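# Press the gauge pin on the magnet-marked post

## Task

Find the single post on the checking fixture that has a yellow magnet on it. Press that post's gauge pin fully home and keep it there for one second; once that second is over, the spring may return it. Do not touch the remaining three pins, and do not move the magnet.

## Robot and tools

Robot: two UR20-type arms, left_arm and right_arm, each ending in a Robotiq 2F-85 two-finger gripper and carrying a wrist camera (cam_left_wrist, cam_right_wrist, both 896x504). The bases sit near (+0.060, +0.928, 0) m for left_arm and (-0.064, -0.817, 0) m for right_arm in the scene frame, each rotated slightly about z. Scene frame: origin at table-top height midway between the arms, +z up, +x out over the table, left_arm on the +y side. The arm names do not match image sides.

Frames: each arm reports its hand position (metres), quat_wxyz and velocities in its own base frame. Fixed cameras and the table use the scene frame. Every commanded offset is along the axes of that arm's current Hand target. On the gripper, +z runs along the fingers, the fingers open and close along y, and a block on the wrist sticks out about 10 cm toward +x. end_effector_position is the point between the pads when they are closed. Closed fingertips reach about 19 mm past it.

The 18-number row (used by execute_actions and move): one flat list that covers both arms, each number in [-1, 1]. Numbers 1-9 are for the left arm: dx, dy, dz, rx, ry, rz, then gripper position, force_limit, speed. Numbers 10-18 are the same nine for the right arm. dx..rz are an offset from that arm's Hand target as it stood when the action or move began, not an absolute pose. 1.0 equals 0.6 m of travel or 180 degrees of turn. rx, ry, rz form a single rotation vector. Six zeros mean 'go back to or hold the Hand target'. Gripper position: +1 is fully open (85 mm), the pads meet near -0.8, and -1 closes until blocked. force_limit and speed are also -1..1 and both start at +1. The gripper numbers are always commands, so to keep a gripper unchanged, repeat the last three values you sent for it.

execute_actions(actions, cameras): actions is a list of actions. Each action is a list of up to 15 rows, one row per 1/30 s step, and a short list holds its last row for the remaining steps. Every row counts from the start pose of its action, so sending the same offset again moves the arm further. An empty list simply returns state and images. cameras picks which images come back: null or ["all"] gives all, [] gives none.

move(target, speed, blend, stop_force, zero, blocking, cameras): straight-line paths toward target, which is one row or a list of up to 15 rows. Every row is an offset from the same starting Hand targets. speed is in m/s (0.002 to 4.2, default 0.25), and turning is capped at twice that value in rad/s. blend is a corner radius in m. stop_force is 6 to 120 N, one value for both arms, and ends an arm's path when its wrist sensor feels that much push against the direction of motion. Leave stop_force out when pulling away from a contact. zero (default true) re-zeroes the sensor before a guarded move. blocking=false returns after about 0.5 s but cannot be combined with stop_force. The result ends with a 'move:' line: done, off_target, moving, held or fault, plus limits (paced = the pose was clipped; held = steps were withheld). An arm that is not named in the line finished within 3 mm and 2 degrees. Paths run at most 10 s, do not avoid obstacles, and should not pass near an arm's own base.

wait(seconds 0-10) lets time run with the last commands held, which is useful for the one-second hold. stop brakes a running move. zoom_image(camera, region [x0,y0,x1,y1] pixels, at most 504x504) enlarges part of the latest image. zero_wrist_force(arm) tares the sensor. read_manual gives only licences. finished_scene(scene 1-3) ends the scene for good.

Reading results: Hand target is the last commanded pose after clipping, and the next offsets start from it. The gripper often rests a little short of it, so the shortfall has to be sent as an offset. Wrist force and torque are given in the gripper's axes, and a push reads as force coming from the surface. object_status: 0 moving, 1 blocked while opening, 2 blocked while closing (holding something), 3 reached the requested opening. position_measured is in counts: 3 open, 130 about 40 mm, 230 pads together. 'within noise' means the arm is at rest. Also watch for MOTOR HOT and fault lines.

Limits and hazards: orientation changes are clipped to 32 degrees per step. If the net outside force reaches about 150 N (plus or minus 25), or a joint's torque limit is hit (wrist joints 98.4 N m), the arm is stopped for 10 s. A target only slightly past a firm contact can cause this. For the pin, use a slow guarded move with a modest stop_force, press with a closed gripper tip on the chosen pin only, wait about a second, then withdraw with a move that has no stop_force. Avoid knocking the magnet or the other pins, fast hits, contact between the two arms, and anything falling off the table. Motors heat up when pushing or stretched out for long periods.

Each tool is called after "Request:" by a JSON object that holds its "op" and its "data".

## Session

Request:
{"op": "execute_actions", "data": {"actions": []}}

Scene clock: 0.00 s.
left_arm: end_effector_position=(+0.6452, +0.5338, +0.3687) position_measured=3 object_status=3 end_effector_quat_wxyz=(+0.054, +0.895, -0.431, +0.101) | right_arm: end_effector_position=(+1.0094, -0.4085, +0.1239) position_measured=3 object_status=3 end_effector_quat_wxyz=(+0.497, -0.362, -0.574, -0.541)
Joint positions: left_arm=[0.541 -1.507 2.094 -2.179 -1.799 -1.706] | right_arm=[2.693 -2.576 -1.22 -2.623 2.507 -0.374]
Joint velocities: within noise
Joint torques (N m): no reading
Motor temperatures (°C): left_arm=[24 36 26 39 35 34] | right_arm=[29 36 36 38 34 39]
Wrist force (N): no reading
Wrist torque (N m): no reading
Wrist force, peak (N): no reading
Hand target: left_arm +0.6452, +0.5338, +0.3687; +0.054, +0.895, -0.431, +0.101 | right_arm +1.0094, -0.4085, +0.1239; +0.497, -0.362, -0.574, -0.541
Tool commands: left_gripper/position=+1.0 left_gripper/force_limit=+1.0 left_gripper/speed=+1.0 right_gripper/position=+1.0 right_gripper/force_limit=+1.0 right_gripper/speed=+1.0

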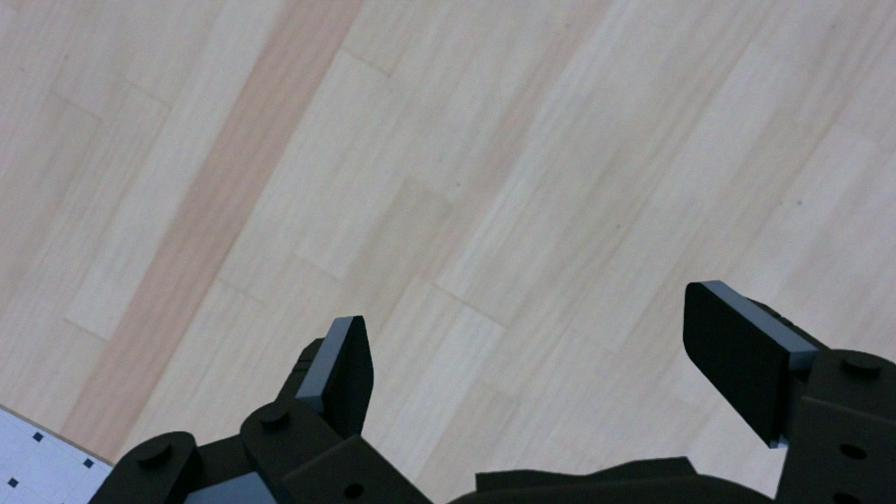

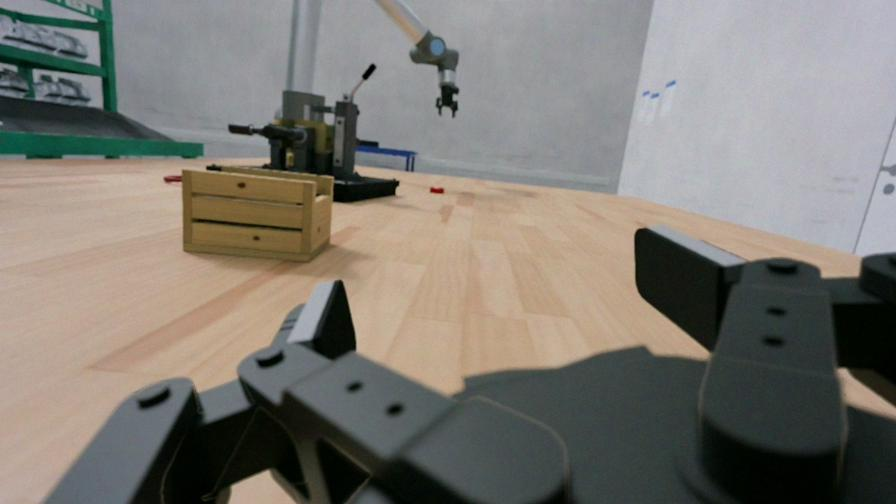

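Request:
{"op": "zoom_image", "data": {"camera": "cam_right_wrist", "region": [160, 40, 480, 260]}}

Scaled by 1.575 from the camera's 896x504 image, which has a finer 1280x720 frame.

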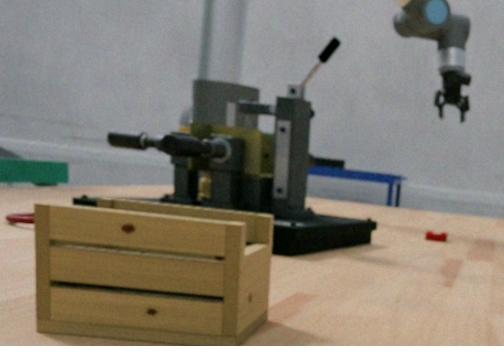

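Request:
{"op": "move", "data": {"target": [0.88,0.25,-0.1,-0.0455,-0.002,0.195,1,1,1,0,0,0,0,0,0,1,1,1], "speed": 0.5}}

Scene clock: 2.83 s.
left_arm: end_effector_position=(+0.8411, +0.0501, +0.5482) position_measured=3 object_status=3 end_effector_quat_wxyz=(+0.082, +0.718, -0.686, +0.079) end_effector_velocity=(+0.002, -0.005, +0.003) end_effector_angular_velocity=(+0.000, -0.003, -0.005) | right_arm: end_effector_position=(+1.0094, -0.4085, +0.1239) position_measured=3 object_status=3 end_effector_quat_wxyz=(+0.497, -0.362, -0.574, -0.541)
Joint positions: left_arm=[-0.089 -1.601 1.915 -1.906 -1.799 -1.708] | right_arm=[2.693 -2.576 -1.22 -2.623 2.507 -0.374]
Joint velocities: left_arm=[-0.005 0 -0.004 0.001 0 0] | right_arm=[within noise]
Joint torques (N m): left_arm=[-25 -67.22 -125.92 -5.81 4.52 2.61] | right_arm=[-1.41 239.82 71.84 -3.74 -0.2 -0.72]
Motor temperatures (°C): left_arm=[24 36 26 39 35 34] | right_arm=[29 36 36 38 34 39]
Wrist force (N): left_arm=[0.2 -0.6 0.1] | right_arm=[0.1 0.4 0.3]
Wrist torque (N m): left_arm=[-0.13 -0.07 0.02] | right_arm=[0.07 -0.01 0.00]
Wrist force, peak (N): left_arm=[4.7 -1.9 -0.6] | right_arm=[0.4 0.5 -0.1]
Hand target: left_arm +0.8412, +0.0499, +0.5483; +0.082, +0.718, -0.687, +0.079 | right_arm +1.0094, -0.4085, +0.1239; +0.497, -0.362, -0.574, -0.541
Off the commanded pose: left_arm 0.000 m, 0 deg | right_arm 0.000 m, 0 deg.
move: done
camera_calibration:
cam_left_wrist: T_world_to_cam=[[-0.996462, 0.0825773, -0.0156496, 0.859335], [0.0807629, 0.992321, 0.0936832, -0.145762], [0.0232656, 0.0920878, -0.995479, 0.647583], [0, 0, 0, 1]] pos_world=[0.853, 0.0140464, 0.671759]

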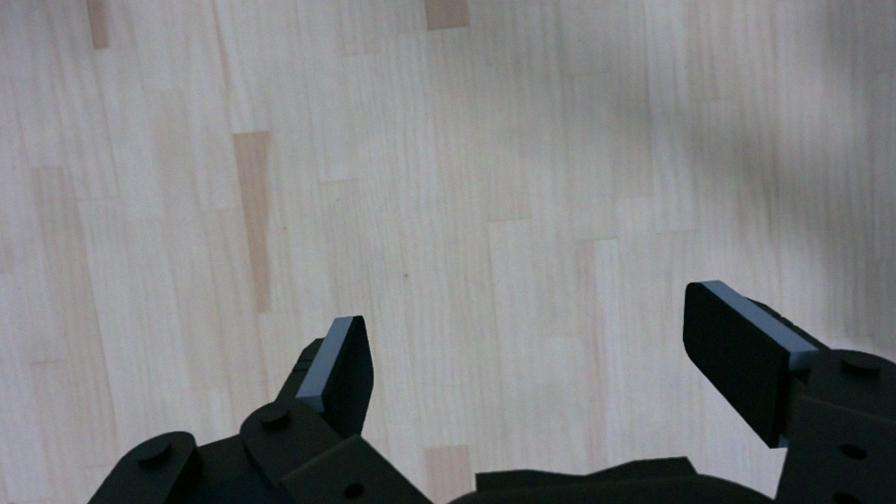

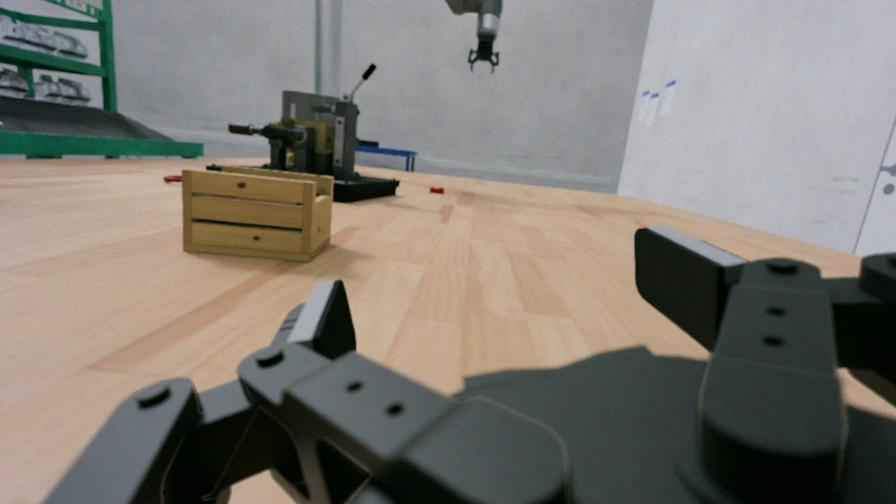

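Request:
{"op": "move", "data": {"target": [0.88,0.69,0.127,-0.068,-0.003,0.292,1,1,1,0,0,0,0,0,0,1,1,1], "speed": 0.5, "cameras": ["cam_left_wrist"]}}

Scene clock: 5.17 s.
left_arm: end_effector_position=(+0.4514, -0.4991, +0.5977) position_measured=3 object_status=3 end_effector_quat_wxyz=(-0.109, -0.328, +0.938, -0.033) | right_arm: end_effector_position=(+1.0094, -0.4085, +0.1239) position_measured=3 object_status=3 end_effector_quat_wxyz=(+0.497, -0.362, -0.574, -0.541)
Joint positions: left_arm=[-1.022 -1.826 2.03 -1.794 -1.799 -1.698] | right_arm=[2.693 -2.576 -1.22 -2.623 2.507 -0.374]
Joint velocities: within noise
Joint torques (N m): left_arm=[-12.09 -15.62 -128.22 -13.06 4.78 -3.3] | right_arm=[-3.05 240.35 73.64 -4.24 -0.04 -0.83]
Motor temperatures (°C): left_arm=[24 36 26 39 35 34] | right_arm=[29 36 36 38 34 39]
Wrist force (N): left_arm=[0.7 -0.5 -0.2] | right_arm=[0.3 0.2 0.1]
Wrist torque (N m): left_arm=[-0.12 -0.14 -0.01] | right_arm=[0.03 -0.05 0.00]
Wrist force, peak (N): left_arm=[5.5 -1.7 0.6] | right_arm=[0.0 0.7 -0.1]
Hand target: left_arm +0.4513, -0.4993, +0.5977; -0.109, -0.328, +0.938, -0.033 | right_arm +1.0094, -0.4085, +0.1239; +0.497, -0.362, -0.574, -0.541
Off the commanded pose: left_arm 0.000 m, 0 deg | right_arm 0.000 m, 0 deg.
move: done
camera_calibration:
cam_left_wrist: T_world_to_cam=[[-0.519371, 0.854411, -0.0153729, 0.686908], [0.850002, 0.518377, 0.0937156, -0.157767], [0.0880406, 0.0356062, -0.99548, 0.699075], [0, 0, 0, 1]] pos_world=[0.429315, -0.53001, 0.721261]
Images, in order (width x height): cam_left_wrist 896x504.

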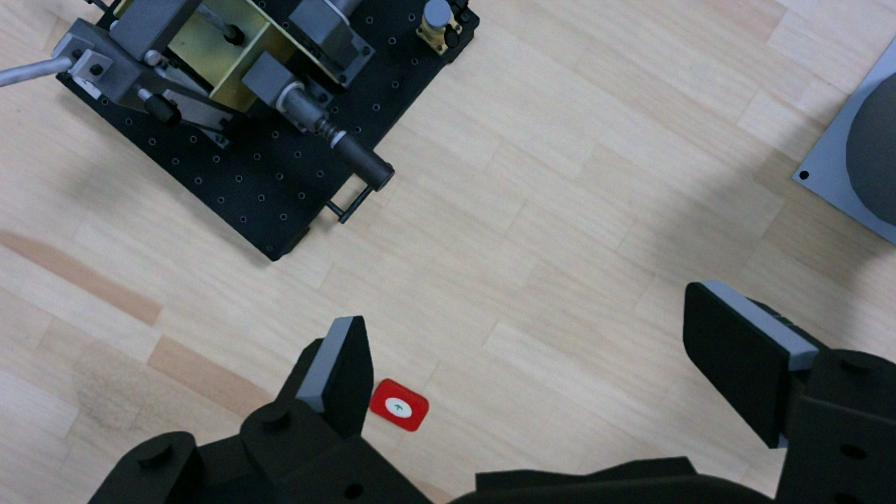

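Request:
{"op": "move", "data": {"target": [0.466,-0.416,-0.066,0,0,0,1,1,1,0,0,0,0,0,0,1,1,1], "speed": 0.5, "cameras": ["cam_left_wrist"]}}

Request:
{"op": "zoom_image", "data": {"camera": "cam_left_wrist", "region": [200, 50, 704, 400]}}

Scene clock: 7.00 s.
left_arm: end_effector_position=(+0.4014, -0.8592, +0.6970) position_measured=3 object_status=3 end_effector_quat_wxyz=(-0.109, -0.328, +0.938, -0.033) | right_arm: end_effector_position=(+1.0094, -0.4085, +0.1239) position_measured=3 object_status=3 end_effector_quat_wxyz=(+0.497, -0.362, -0.574, -0.541)
Joint positions: left_arm=[-1.27 -1.533 1.65 -1.762 -1.787 -1.952] | right_arm=[2.693 -2.576 -1.22 -2.623 2.507 -0.374]
Joint velocities: within noise
Joint torques (N m): left_arm=[-16.21 -76.03 -135.31 -6.45 4.48 -3.95] | right_arm=[-1.86 244.21 73.64 -3.68 0.31 -0.3]
Motor temperatures (°C): left_arm=[24 36 26 39 35 34] | right_arm=[29 36 36 38 34 39]
Wrist force (N): left_arm=[0.3 -0.2 -0.3] | right_arm=[0.0 0.1 0.0]
Wrist torque (N m): left_arm=[-0.01 -0.09 0.00] | right_arm=[0.00 -0.01 0.00]
Wrist force, peak (N): left_arm=[3.9 -3.8 -0.3] | right_arm=[0.3 0.5 0.3]
Hand target: left_arm +0.4014, -0.8594, +0.6970; -0.109, -0.328, +0.938, -0.033 | right_arm +1.0094, -0.4085, +0.1239; +0.497, -0.362, -0.574, -0.541
Off the commanded pose: left_arm 0.000 m, 0 deg | right_arm 0.000 m, 0 deg.
move: done
camera_calibration:
cam_left_wrist: T_world_to_cam=[[-0.519182, 0.854526, -0.0153492, 0.970151], [0.850117, 0.518187, 0.0937192, 0.0618776], [0.0880393, 0.0356087, -0.99548, 0.815153], [0, 0, 0, 1]] pos_world=[0.379316, -0.89011, 0.820561]
Images, in order (width x height): cam_left_wrist 896x504.

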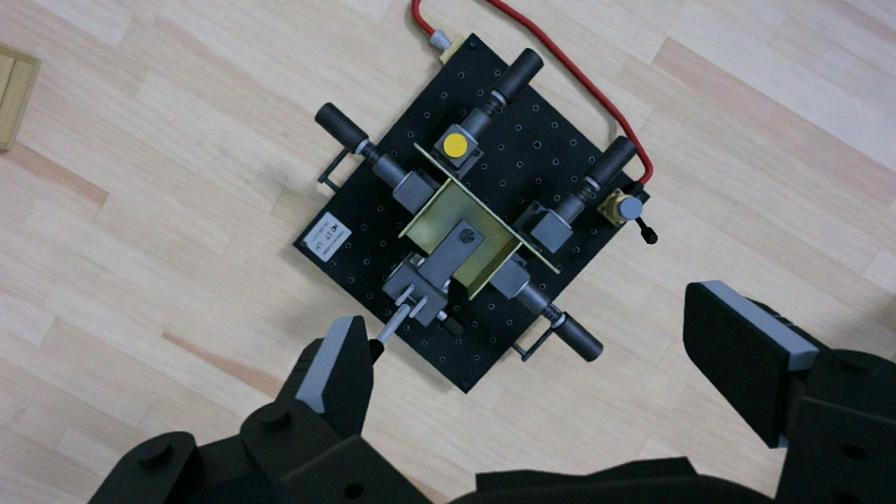

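Scaled by 1.000.

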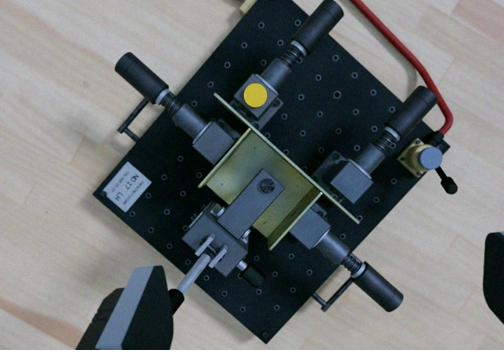

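Request:
{"op": "move", "data": {"target": [0.294,0.2694,0.665,-0.028,-0.0698,0.2688,-1,0,0,0,0,0,0,0,0,1,1,1], "speed": 0.4, "cameras": ["cam_left_wrist"]}}

Scene clock: 10.43 s.
left_arm: end_effector_position=(+0.0936, -0.8935, +0.3502) position_measured=232 object_status=3 end_effector_quat_wxyz=(+0.000, +0.087, +0.996, +0.000) | right_arm: end_effector_position=(+1.0094, -0.4085, +0.1239) position_measured=3 object_status=3 end_effector_quat_wxyz=(+0.497, -0.362, -0.574, -0.541)
Joint positions: left_arm=[-1.692 -1.443 2.031 -2.158 -1.571 -1.518] | right_arm=[2.693 -2.576 -1.22 -2.623 2.507 -0.374]
Joint velocities: within noise
Joint torques (N m): left_arm=[-33.08 -94.61 -68.9 -14.65 4.84 2.51] | right_arm=[2.18 243.14 72.07 -3.84 0.3 -1.03]
Motor temperatures (°C): left_arm=[24 36 26 39 35 34] | right_arm=[29 36 36 38 34 39]
Wrist force (N): left_arm=[0.6 -0.2 -0.7] | right_arm=[0.0 0.4 0.2]
Wrist torque (N m): left_arm=[-0.12 -0.21 0.05] | right_arm=[0.06 0.00 0.00]
Wrist force, peak (N): left_arm=[-2.1 -1.8 -3.9] | right_arm=[0.3 0.8 0.2]
Hand target: left_arm +0.0934, -0.8935, +0.3500; +0.000, +0.087, +0.996, +0.000 | right_arm +1.0094, -0.4085, +0.1239; +0.497, -0.362, -0.574, -0.541
Off the commanded pose: left_arm 0.000 m, 0 deg | right_arm 0.000 m, 0 deg.
move: done
camera_calibration:
cam_left_wrist: T_world_to_cam=[[0.298692, 0.954339, 0.00458503, 0.839946], [0.904975, -0.28476, 0.316121, -0.426668], [0.302992, -0.0902734, -0.948708, 0.349268], [0, 0, 0, 1]] pos_world=[0.0294139, -0.891561, 0.462381]
Images, in order (width x height): cam_left_wrist 896x504.

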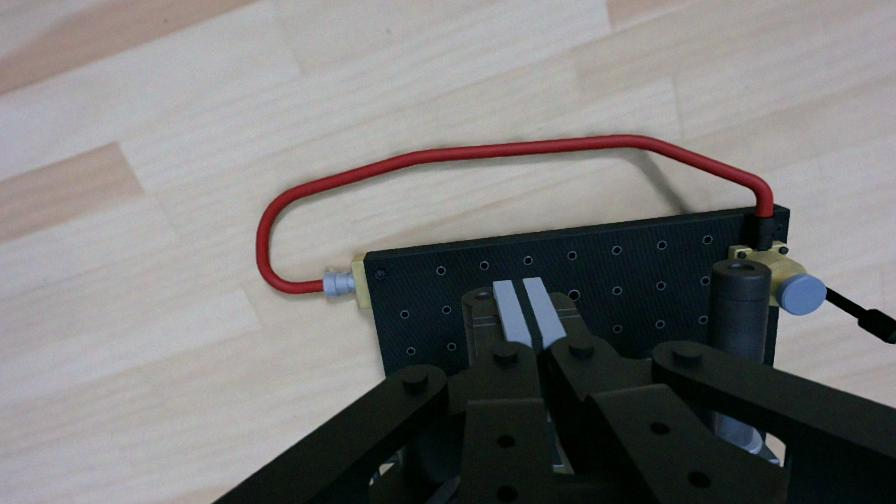

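Request:
{"op": "zoom_image", "data": {"camera": "cam_left_wrist", "region": [400, 230, 650, 380]}}

Scaled by 2.016 from the camera's 896x504 image, which has a finer 1280x720 frame.

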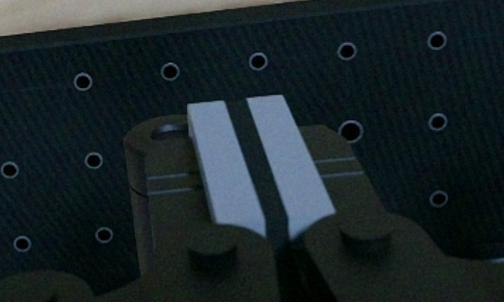

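Request:
{"op": "move", "data": {"target": [0,0,0,0,0,0.995,-1,0,0,0,0,0,0,0,0,1,1,1], "speed": 0.8, "cameras": ["cam_left_wrist"]}}

Scene clock: 13.97 s.
left_arm: end_effector_position=(+0.0934, -0.8935, +0.3500) position_measured=232 object_status=3 end_effector_quat_wxyz=(+0.000, +0.997, -0.079, +0.000) | right_arm: end_effector_position=(+1.0094, -0.4085, +0.1239) position_measured=3 object_status=3 end_effector_quat_wxyz=(+0.497, -0.362, -0.574, -0.541)
Joint positions: left_arm=[-1.692 -1.442 2.031 -2.158 -1.571 1.608] | right_arm=[2.693 -2.576 -1.22 -2.623 2.507 -0.374]
Joint velocities: within noise
Joint torques (N m): left_arm=[22.24 -87.08 -113.84 -6.91 -4.98 2.98] | right_arm=[1.95 242.79 72.44 -3.68 -0.37 -0.28]
Motor temperatures (°C): left_arm=[24 36 26 39 35 34] | right_arm=[29 36 36 37 34 39]
Wrist force (N): left_arm=[0.5 0.2 -0.7] | right_arm=[0.4 0.2 0.0]
Wrist torque (N m): left_arm=[-0.02 -0.21 0.03] | right_arm=[0.03 -0.08 0.00]
Wrist force, peak (N): left_arm=[0.8 -0.2 -1.0] | right_arm=[0.6 0.5 -0.1]
Hand target: left_arm +0.0934, -0.8935, +0.3500; +0.000, +0.997, -0.079, +0.000 | right_arm +1.0094, -0.4085, +0.1239; +0.497, -0.362, -0.574, -0.541
Off the commanded pose: left_arm 0.000 m, 0 deg | right_arm 0.000 m, 0 deg.
move: done
camera_calibration:
cam_left_wrist: T_world_to_cam=[[-0.283809, -0.958876, 0.00316178, -0.814498], [-0.909399, 0.270207, 0.316199, 0.238942], [-0.304049, 0.0868646, -0.948688, 0.564098], [0, 0, 0, 1]] pos_world=[0.157645, -0.894566, 0.462175]
Images, in order (width x height): cam_left_wrist 896x504.

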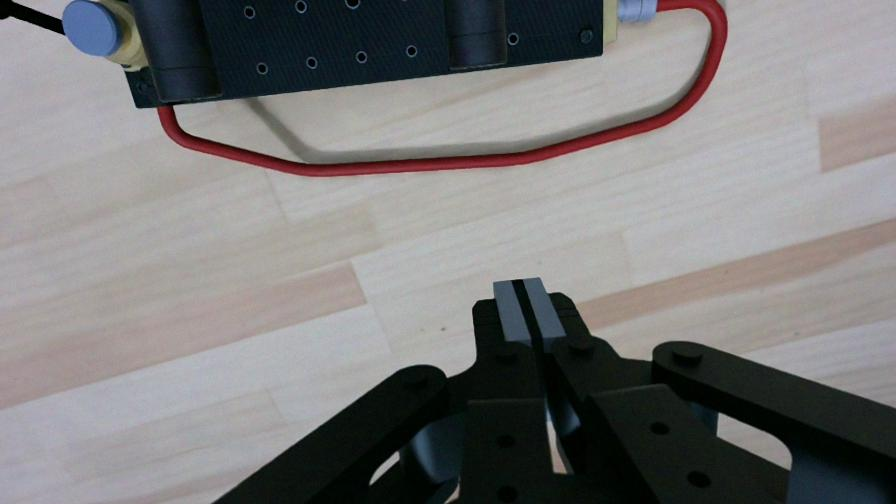

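Request:
{"op": "move", "data": {"target": [0,0,0.29,0,0,0,-1,0,0,0,0,0,0,0,0,1,1,1], "speed": 0.3, "cameras": ["cam_left_wrist"]}}

Scene clock: 16.17 s.
left_arm: end_effector_position=(+0.0934, -0.8934, +0.1762) position_measured=232 object_status=3 end_effector_quat_wxyz=(+0.000, +0.997, -0.079, +0.000) | right_arm: end_effector_position=(+1.0094, -0.4085, +0.1239) position_measured=3 object_status=3 end_effector_quat_wxyz=(+0.497, -0.362, -0.574, -0.541)
Joint positions: left_arm=[-1.692 -1.289 2.147 -2.428 -1.571 1.608] | right_arm=[2.693 -2.576 -1.22 -2.623 2.507 -0.374]
Joint velocities: within noise
Joint torques (N m): left_arm=[22.41 -106.59 -50.4 -13.33 -0.27 2.51] | right_arm=[2.43 247.34 73.55 -3.64 0.14 -0.27]
Motor temperatures (°C): left_arm=[24 36 26 39 35 34] | right_arm=[29 36 36 37 34 39]
Wrist force (N): left_arm=[0.1 0.1 -0.3] | right_arm=[0.0 0.5 -0.1]
Wrist torque (N m): left_arm=[-0.06 -0.14 0.05] | right_arm=[0.08 -0.01 0.00]
Wrist force, peak (N): left_arm=[0.5 0.3 -4.4] | right_arm=[0.3 0.8 -0.1]
Hand target: left_arm +0.0935, -0.8934, +0.1760; +0.000, +0.997, -0.079, +0.000 | right_arm +1.0094, -0.4085, +0.1239; +0.497, -0.362, -0.574, -0.541
Off the commanded pose: left_arm 0.000 m, 0 deg | right_arm 0.000 m, 0 deg.
move: done
camera_calibration:
cam_left_wrist: T_world_to_cam=[[-0.284038, -0.958808, 0.00314327, -0.81375], [-0.909328, 0.270417, 0.316224, 0.294038], [-0.304048, 0.0869612, -0.948679, 0.39929], [0, 0, 0, 1]] pos_world=[0.157644, -0.894466, 0.288375]
Images, in order (width x height): cam_left_wrist 896x504.

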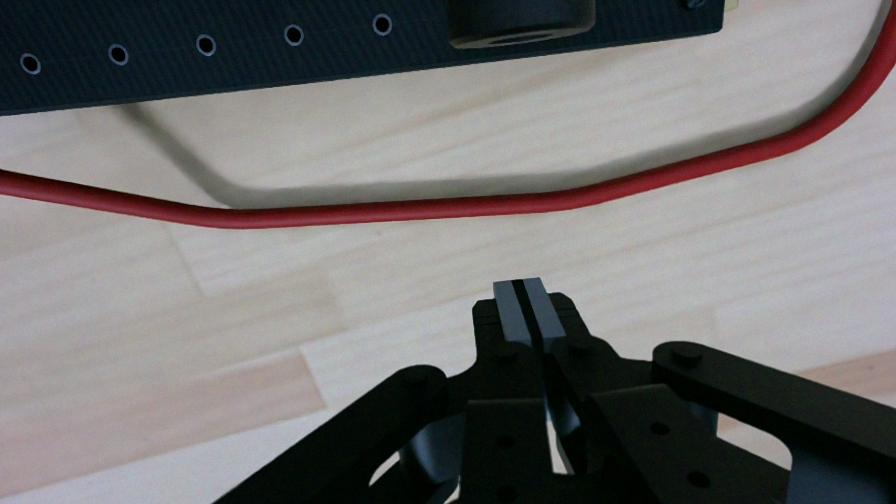

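Request:
{"op": "move", "data": {"target": [[0.07,0,0.03,0,0,0,-1,0,0,0,0,0,0,0,0,1,1,1],[0.2,0,0.03,0,0,0,-1,0,0,0,0,0,0,0,0,1,1,1]], "speed": [0.15,0.02], "stop_force": 60, "cameras": ["cam_left_wrist"]}}

Scene clock: 20.30 s.
left_arm: end_effector_position=(+0.1737, -0.9062, +0.1580) position_measured=232 object_status=3 end_effector_quat_wxyz=(+0.000, +0.997, -0.079, +0.000) | right_arm: end_effector_position=(+1.0094, -0.4085, +0.1239) position_measured=3 object_status=3 end_effector_quat_wxyz=(+0.497, -0.362, -0.574, -0.541)
Joint positions: left_arm=[-1.601 -1.248 2.122 -2.444 -1.571 1.699] | right_arm=[2.693 -2.576 -1.22 -2.623 2.507 -0.374]
Joint velocities: within noise
Joint torques (N m): left_arm=[27.54 -168.45 -54.83 -11.56 19.43 -4.81] | right_arm=[-4.82 245.77 71.86 -3.71 0.19 -0.78]
Motor temperatures (°C): left_arm=[24 36 26 39 35 34] | right_arm=[29 36 36 37 34 39]
Wrist force (N): left_arm=[-58.5 4.4 -0.6] | right_arm=[-0.2 0.2 -0.1]
Wrist torque (N m): left_arm=[0.00 1.35 0.53] | right_arm=[0.02 0.03 -0.01]
Wrist force, peak (N): left_arm=[-119.9 -15.8 -25.2] | right_arm=[0.3 0.6 0.6]
Hand target: left_arm +0.1737, -0.9062, +0.1580; +0.000, +0.997, -0.079, +0.000 (not the last commanded pose) | right_arm +1.0094, -0.4085, +0.1239; +0.497, -0.362, -0.574, -0.541
Off the commanded pose: left_arm 0.039 m, 0 deg | right_arm 0.000 m, 0 deg.
move: contact (left_arm); path passed 1 of 2 targets
camera_calibration:
cam_left_wrist: T_world_to_cam=[[-0.284038, -0.958808, 0.00314327, -0.803254], [-0.909328, 0.270417, 0.316224, 0.376301], [-0.304048, 0.0869612, -0.948679, 0.407561], [0, 0, 0, 1]] pos_world=[0.237944, -0.907366, 0.270175]
Images, in order (width x height): cam_left_wrist 896x504.

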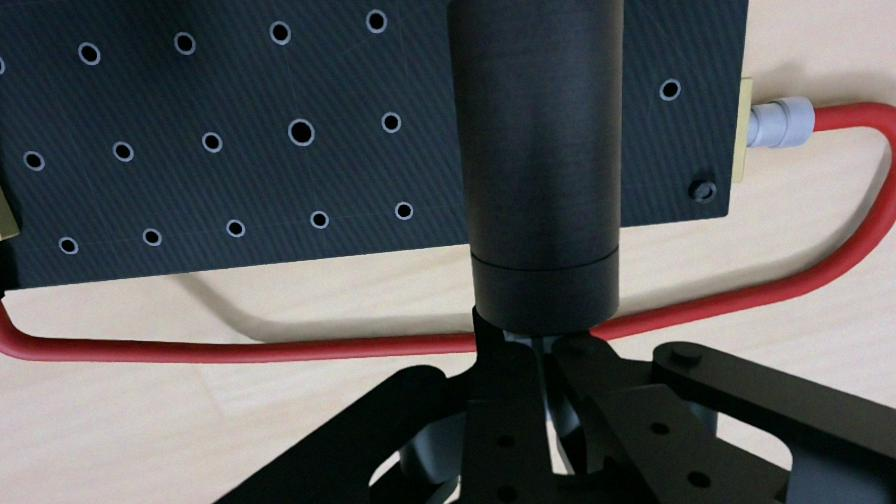

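Request:
{"op": "move", "data": {"target": [0.03,0,0,0,0,0,-1,0,0,0,0,0,0,0,0,1,1,1], "speed": 0.004, "stop_force": 80, "zero": false, "cameras": ["cam_left_wrist"]}}

Scene clock: 21.37 s.
left_arm: end_effector_position=(+0.1739, -0.9062, +0.1580) position_measured=232 object_status=3 end_effector_quat_wxyz=(+0.000, +0.997, -0.079, +0.000) | right_arm: end_effector_position=(+1.0094, -0.4085, +0.1239) position_measured=3 object_status=3 end_effector_quat_wxyz=(+0.497, -0.362, -0.574, -0.541)
Joint positions: left_arm=[-1.601 -1.247 2.121 -2.444 -1.571 1.7] | right_arm=[2.693 -2.576 -1.22 -2.623 2.507 -0.374]
Joint velocities: within noise
Joint torques (N m): left_arm=[47.73 -150.87 -72.92 -8.14 30.46 -5.58] | right_arm=[-2.25 249.9 72.29 -3.86 0.58 -0.37]
Motor temperatures (°C): left_arm=[24 36 26 39 35 34] | right_arm=[29 36 36 37 34 39]
Wrist force (N): left_arm=[-82.2 14.2 3.3] | right_arm=[0.1 0.3 0.1]
Wrist torque (N m): left_arm=[0.23 1.85 0.80] | right_arm=[0.04 -0.02 0.00]
Wrist force, peak (N): left_arm=[-87.3 16.1 0.7] | right_arm=[0.3 0.5 0.2]
Hand target: left_arm +0.1739, -0.9062, +0.1580; +0.000, +0.997, -0.079, +0.000 (not the last commanded pose) | right_arm +1.0094, -0.4085, +0.1239; +0.497, -0.362, -0.574, -0.541
Off the commanded pose: left_arm 0.018 m, 0 deg | right_arm 0.000 m, 0 deg.
move: contact (left_arm)
camera_calibration:
cam_left_wrist: T_world_to_cam=[[-0.284029, -0.95881, 0.00317023, -0.803112], [-0.909301, 0.270409, 0.316309, 0.376419], [-0.304138, 0.0869584, -0.948651, 0.407625], [0, 0, 0, 1]] pos_world=[0.238145, -0.907266, 0.270175]
Images, in order (width x height): cam_left_wrist 896x504.

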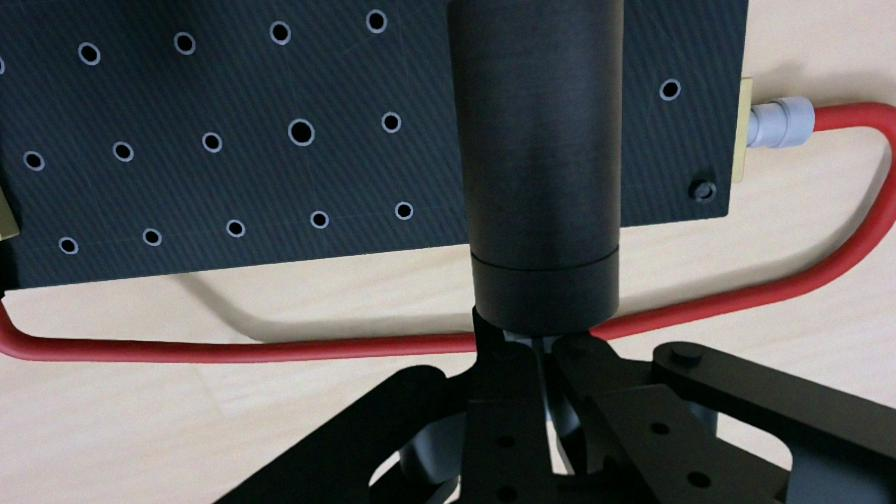

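Request:
{"op": "move", "data": {"target": [-0.05,0,0,0,0,0,-1,0,0,0,0,0,0,0,0,1,1,1], "speed": 0.08, "cameras": ["cam_left_wrist"]}}

Scene clock: 22.40 s.
left_arm: end_effector_position=(+0.1445, -0.9015, +0.1580) position_measured=232 object_status=3 end_effector_quat_wxyz=(+0.000, +0.997, -0.079, +0.000) | right_arm: end_effector_position=(+1.0094, -0.4085, +0.1239) position_measured=3 object_status=3 end_effector_quat_wxyz=(+0.497, -0.362, -0.574, -0.541)
Joint positions: left_arm=[-1.634 -1.256 2.135 -2.449 -1.571 1.667] | right_arm=[2.693 -2.576 -1.22 -2.623 2.507 -0.374]
Joint velocities: within noise
Joint torques (N m): left_arm=[-21.28 -172.73 -50.49 -12.92 -4.4 -4.69] | right_arm=[-1.98 245.55 74.11 -3.52 -0.71 -0.54]
Motor temperatures (°C): left_arm=[24 36 26 39 35 34] | right_arm=[29 36 36 37 34 39]
Wrist force (N): left_arm=[-2.6 5.0 -0.2] | right_arm=[0.1 0.2 0.0]
Wrist torque (N m): left_arm=[0.82 0.39 0.04] | right_arm=[0.02 -0.01 0.00]
Wrist force, peak (N): left_arm=[-82.6 13.6 3.0] | right_arm=[0.0 0.6 0.2]
Hand target: left_arm +0.1443, -0.9014, +0.1580; +0.000, +0.997, -0.079, +0.000 | right_arm +1.0094, -0.4085, +0.1239; +0.497, -0.362, -0.574, -0.541
Off the commanded pose: left_arm 0.000 m, 0 deg | right_arm 0.000 m, 0 deg.
move: done
camera_calibration:
cam_left_wrist: T_world_to_cam=[[-0.284038, -0.958808, 0.00314327, -0.806945], [-0.909328, 0.270417, 0.316224, 0.34845], [-0.304048, 0.0869612, -0.948679, 0.398266], [0, 0, 0, 1]] pos_world=[0.208744, -0.902566, 0.270175]
Images, in order (width x height): cam_left_wrist 896x504.

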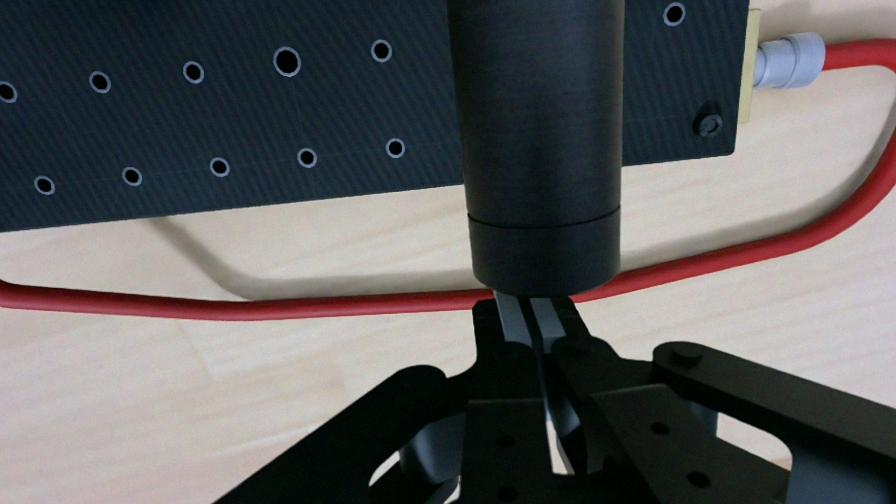

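Request:
{"op": "finished_scene", "data": {"scene": 1}}

The scene is finished: the task was done.


## Next scene

The same job, from a new start.

Request:
{"op": "execute_actions", "data": {"actions": []}}

Scene clock: 0.00 s.
left_arm: end_effector_position=(+1.6020, +0.5513, +0.3701) position_measured=3 object_status=3 end_effector_quat_wxyz=(-0.049, +0.940, +0.190, +0.279) | right_arm: end_effector_position=(+0.4481, +0.4679, +0.3319) position_measured=3 object_status=3 end_effector_quat_wxyz=(-0.272, +0.502, +0.649, +0.503)
Joint positions: left_arm=[0.193 -0.686 0.985 -2.439 -1.472 -3.319] | right_arm=[4.007 -1.969 -2.772 1.193 2.076 2.519]
Joint velocities: within noise
Joint torques (N m): no reading
Motor temperatures (°C): left_arm=[24 35 26 38 34 34] | right_arm=[28 35 36 37 34 38]
Wrist force (N): no reading
Wrist torque (N m): no reading
Wrist force, peak (N): no reading
Hand target: left_arm +1.6020, +0.5513, +0.3701; -0.049, +0.940, +0.190, +0.279 | right_arm +0.4481, +0.4679, +0.3319; -0.272, +0.502, +0.649, +0.503
Tool commands: left_gripper/position=+1.0 left_gripper/force_limit=+1.0 left_gripper/speed=+1.0 right_gripper/position=+1.0 right_gripper/force_limit=+1.0 right_gripper/speed=+1.0
camera_calibration:
cam_left_wrist: T_world_to_cam=[[0.280319, -0.958405, -0.0536817, 0.116011], [-0.933413, -0.259108, -0.248199, 1.75322], [0.223966, 0.119682, -0.967221, 0.0591923], [0, 0, 0, 1]] pos_world=[1.5907, 0.558373, 0.498626]
cam_right_wrist: T_world_to_cam=[[0.956613, -0.13676, 0.257272, -0.433465], [0.120637, -0.61784, -0.776995, 0.502422], [0.265214, 0.774319, -0.574535, -0.162484], [0, 0, 0, 1]] pos_world=[0.39714, 0.37695, 0.408545]

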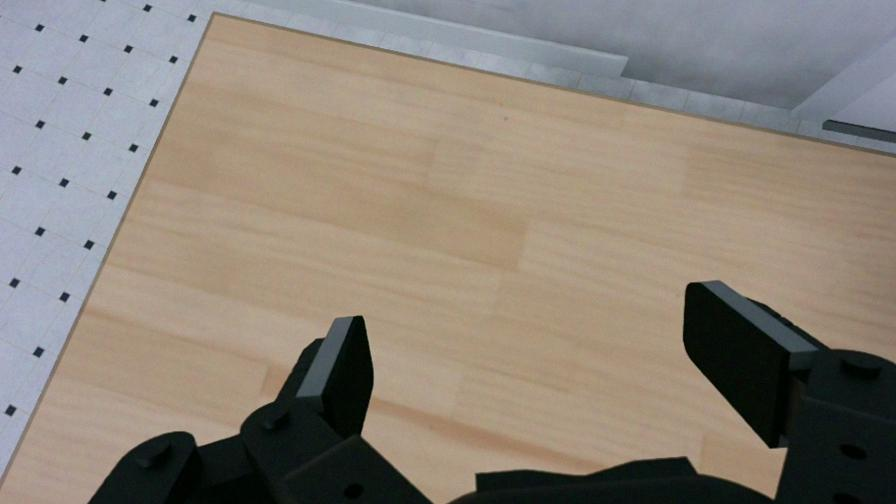

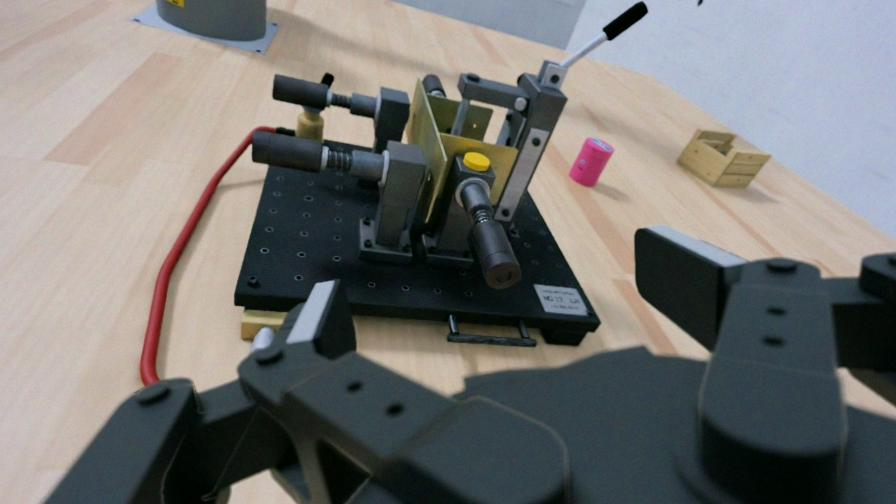

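Request:
{"op": "move", "data": {"target": [0,0,0,0,0,0,1,1,1,-0.2,0.072,0.369,0.0505,0.0224,-0.0204,-1,0,0], "speed": 0.3, "cameras": ["cam_right_wrist"]}}

Scene clock: 2.93 s.
left_arm: end_effector_position=(+1.6020, +0.5513, +0.3701) position_measured=3 object_status=3 end_effector_quat_wxyz=(-0.049, +0.940, +0.190, +0.279) | right_arm: end_effector_position=(+0.5634, +0.6269, +0.1687) position_measured=232 object_status=3 end_effector_quat_wxyz=(-0.317, +0.440, +0.692, +0.475)
Joint positions: left_arm=[0.193 -0.686 0.985 -2.439 -1.472 -3.319] | right_arm=[3.955 -2.313 -2.452 1.144 2.29 2.396]
Joint velocities: within noise
Joint torques (N m): left_arm=[1.4 -272.58 -105.15 -11.77 1.47 -0.49] | right_arm=[-20.13 129.34 19.9 2.91 8.07 -6.15]
Motor temperatures (°C): left_arm=[24 35 26 38 34 34] | right_arm=[28 35 36 37 34 38]
Wrist force (N): left_arm=[0.2 0.1 -0.4] | right_arm=[-1.2 0.6 -0.3]
Wrist torque (N m): left_arm=[0.00 -0.05 -0.01] | right_arm=[0.01 0.29 -0.12]
Wrist force, peak (N): left_arm=[0.6 -0.4 -0.5] | right_arm=[-3.3 1.7 1.9]
Hand target: left_arm +1.6020, +0.5513, +0.3701; -0.049, +0.940, +0.190, +0.279 | right_arm +0.5635, +0.6270, +0.1686; -0.317, +0.440, +0.693, +0.475
Off the commanded pose: left_arm 0.000 m, 0 deg | right_arm 0.000 m, 0 deg.
move: done
camera_calibration:
cam_right_wrist: T_world_to_cam=[[0.96546, 0.0414089, 0.257238, -0.596563], [0.232151, -0.584935, -0.777147, 0.376453], [0.118287, 0.810023, -0.574344, -0.349569], [0, 0, 0, 1]] pos_world=[0.529913, 0.528062, 0.245244]
Images, in order (width x height): cam_right_wrist 896x504.

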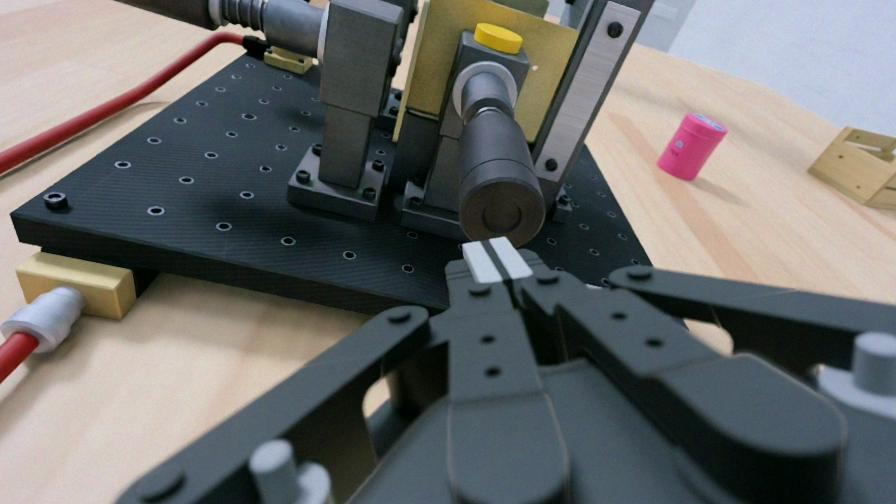

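Request:
{"op": "move", "data": {"target": [[0,0,0,0,0,0,1,1,1,0,0.0148,0.0738,0,0,0,-1,0,0],[0,0,0,0,0,0,1,1,1,0.0272,0.0275,0.155,0,0,0,-1,0,0]], "speed": [0.15,0.013], "stop_force": 60, "cameras": ["cam_right_wrist"]}}

Scene clock: 6.10 s.
left_arm: end_effector_position=(+1.6020, +0.5513, +0.3701) position_measured=3 object_status=3 end_effector_quat_wxyz=(-0.049, +0.940, +0.190, +0.279) | right_arm: end_effector_position=(+0.5704, +0.6807, +0.1566) position_measured=232 object_status=3 end_effector_quat_wxyz=(-0.317, +0.440, +0.693, +0.475)
Joint positions: left_arm=[0.193 -0.686 0.985 -2.439 -1.472 -3.319] | right_arm=[4.004 -2.334 -2.397 1.129 2.247 2.424]
Joint velocities: within noise
Joint torques (N m): left_arm=[0.71 -275.15 -104.54 -11.88 0.76 -0.98] | right_arm=[16.01 144.91 29.84 6.29 6.37 -6.89]
Motor temperatures (°C): left_arm=[24 35 26 38 34 34] | right_arm=[28 35 36 37 34 38]
Wrist force (N): left_arm=[0.3 0.1 -0.7] | right_arm=[-8.6 -6.9 -63.6]
Wrist torque (N m): left_arm=[0.01 -0.05 -0.01] | right_arm=[-0.30 0.77 -0.03]
Wrist force, peak (N): left_arm=[0.6 -0.2 -0.4] | right_arm=[-19.3 -11.7 -110.2]
Hand target: left_arm +1.6020, +0.5513, +0.3701; -0.049, +0.940, +0.190, +0.279 | right_arm +0.5705, +0.6807, +0.1566; -0.317, +0.440, +0.693, +0.475 (not the last commanded pose)
Off the commanded pose: left_arm 0.000 m, 0 deg | right_arm 0.041 m, 0 deg.
move: contact (right_arm); path passed 1 of 2 targets
camera_calibration:
cam_right_wrist: T_world_to_cam=[[0.965465, 0.0414279, 0.257218, -0.602571], [0.232138, -0.584997, -0.777104, 0.39704], [0.118278, 0.809977, -0.574411, -0.400914], [0, 0, 0, 1]] pos_world=[0.537013, 0.581962, 0.233244]
Images, in order (width x height): cam_right_wrist 896x504.

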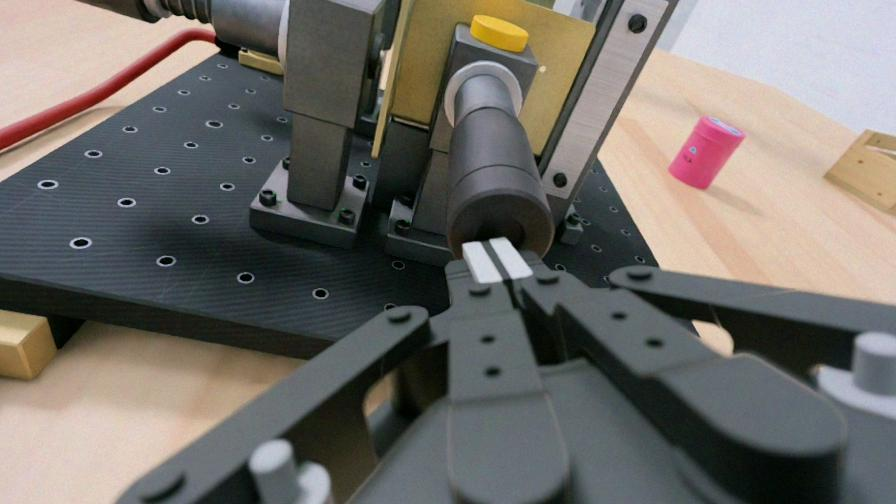

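Request:
{"op": "move", "data": {"target": [0,0,0,0,0,0,1,1,1,0.001,0.002,0.012,0,0,0,-1,0,0], "speed": 0.004, "stop_force": 80, "zero": false, "cameras": ["cam_right_wrist"]}}

Request:
{"op": "move", "data": {"target": [0,0,0,0,0,0,1,1,1,-0.015,-0.008,-0.078,0,0,0,-1,0,0], "speed": 0.12, "cameras": ["cam_right_wrist"]}}

Scene clock: 8.73 s.
left_arm: end_effector_position=(+1.6020, +0.5513, +0.3701) position_measured=3 object_status=3 end_effector_quat_wxyz=(-0.049, +0.940, +0.190, +0.279) | right_arm: end_effector_position=(+0.5705, +0.6809, +0.1566) position_measured=232 object_status=3 end_effector_quat_wxyz=(-0.317, +0.440, +0.693, +0.475)
Joint positions: left_arm=[0.193 -0.686 0.985 -2.439 -1.472 -3.319] | right_arm=[4.004 -2.334 -2.397 1.129 2.247 2.424]
Joint velocities: within noise
Joint torques (N m): left_arm=[-2.19 -273.24 -104.59 -11.74 1.08 -0.86] | right_arm=[33.45 152.03 39.95 2.72 4.85 1.7]
Motor temperatures (°C): left_arm=[24 35 26 38 34 34] | right_arm=[28 35 36 37 34 38]
Wrist force (N): left_arm=[0.4 -0.2 0.0] | right_arm=[-11.8 -9.1 -90.2]
Wrist torque (N m): left_arm=[-0.05 -0.08 -0.01] | right_arm=[-0.48 0.91 -0.03]
Wrist force, peak (N): left_arm=[0.4 -0.2 -0.6] | right_arm=[-12.2 -9.8 -92.6]
Hand target: left_arm +1.6020, +0.5513, +0.3701; -0.049, +0.940, +0.190, +0.279 | right_arm +0.5704, +0.6808, +0.1566; -0.317, +0.440, +0.693, +0.475 (not the last commanded pose)
Off the commanded pose: left_arm 0.000 m, 0 deg | right_arm 0.007 m, 0 deg.
move: contact (right_arm)
camera_calibration:
cam_right_wrist: T_world_to_cam=[[0.965416, 0.0415235, 0.257385, -0.602619], [0.232336, -0.584931, -0.777095, 0.396874], [0.118285, 0.81002, -0.574349, -0.401096], [0, 0, 0, 1]] pos_world=[0.537013, 0.582062, 0.233145]
Images, in order (width x height): cam_right_wrist 896x504.

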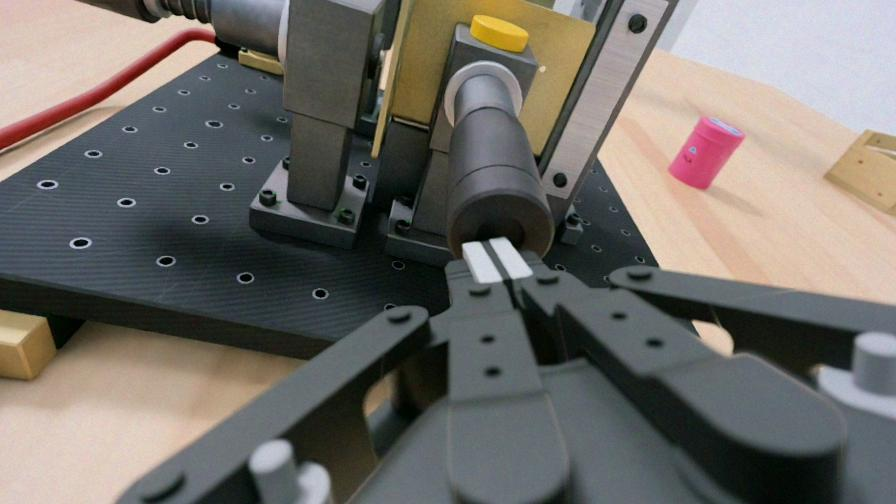

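Scene clock: 9.63 s.
left_arm: end_effector_position=(+1.6020, +0.5513, +0.3701) position_measured=3 object_status=3 end_effector_quat_wxyz=(-0.049, +0.940, +0.190, +0.279) | right_arm: end_effector_position=(+0.5707, +0.6336, +0.1632) position_measured=232 object_status=3 end_effector_quat_wxyz=(-0.317, +0.440, +0.693, +0.476)
Joint positions: left_arm=[0.193 -0.686 0.985 -2.439 -1.472 -3.319] | right_arm=[3.954 -2.322 -2.437 1.138 2.292 2.395]
Joint velocities: within noise
Joint torques (N m): left_arm=[3.46 -273.57 -104.71 -11.83 0.27 -0.84] | right_arm=[-20.05 173.38 -13.63 13.8 7.71 -6.52]
Motor temperatures (°C): left_arm=[24 35 26 38 34 34] | right_arm=[28 35 36 37 34 38]
Wrist force (N): left_arm=[0.3 0.2 -0.4] | right_arm=[-1.2 0.3 -0.3]
Wrist torque (N m): left_arm=[0.03 -0.06 -0.01] | right_arm=[-0.04 0.33 -0.10]
Wrist force, peak (N): left_arm=[0.4 -0.3 -0.4] | right_arm=[-11.8 -8.6 -89.1]
Hand target: left_arm +1.6020, +0.5513, +0.3701; -0.049, +0.940, +0.190, +0.279 | right_arm +0.5707, +0.6334, +0.1633; -0.317, +0.440, +0.693, +0.475
Off the commanded pose: left_arm 0.000 m, 0 deg | right_arm 0.000 m, 0 deg.
move: done
camera_calibration:
cam_right_wrist: T_world_to_cam=[[0.965416, 0.0415235, 0.257385, -0.602669], [0.232336, -0.584931, -0.777095, 0.374343], [0.118285, 0.81002, -0.574349, -0.358969], [0, 0, 0, 1]] pos_world=[0.537313, 0.534762, 0.239845]
Images, in order (width x height): cam_right_wrist 896x504.

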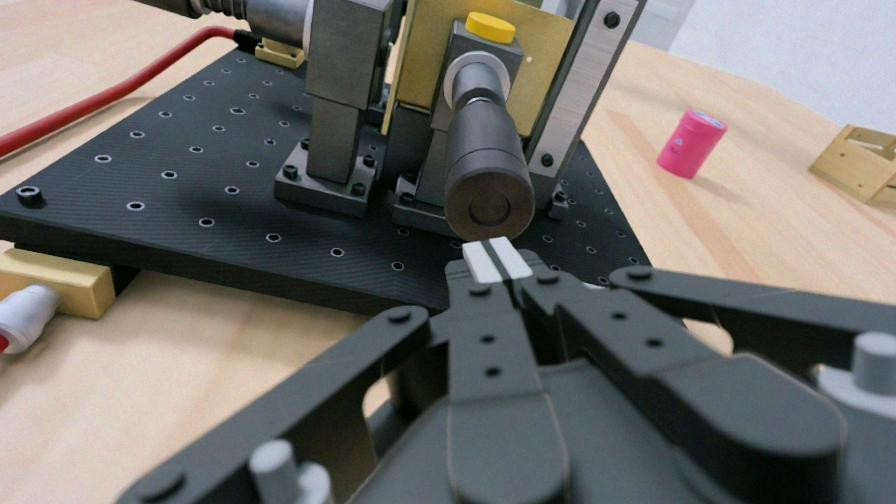

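Spring returned; done.

Request:
{"op": "finished_scene", "data": {"scene": 2}}

The scene is finished: the task was done.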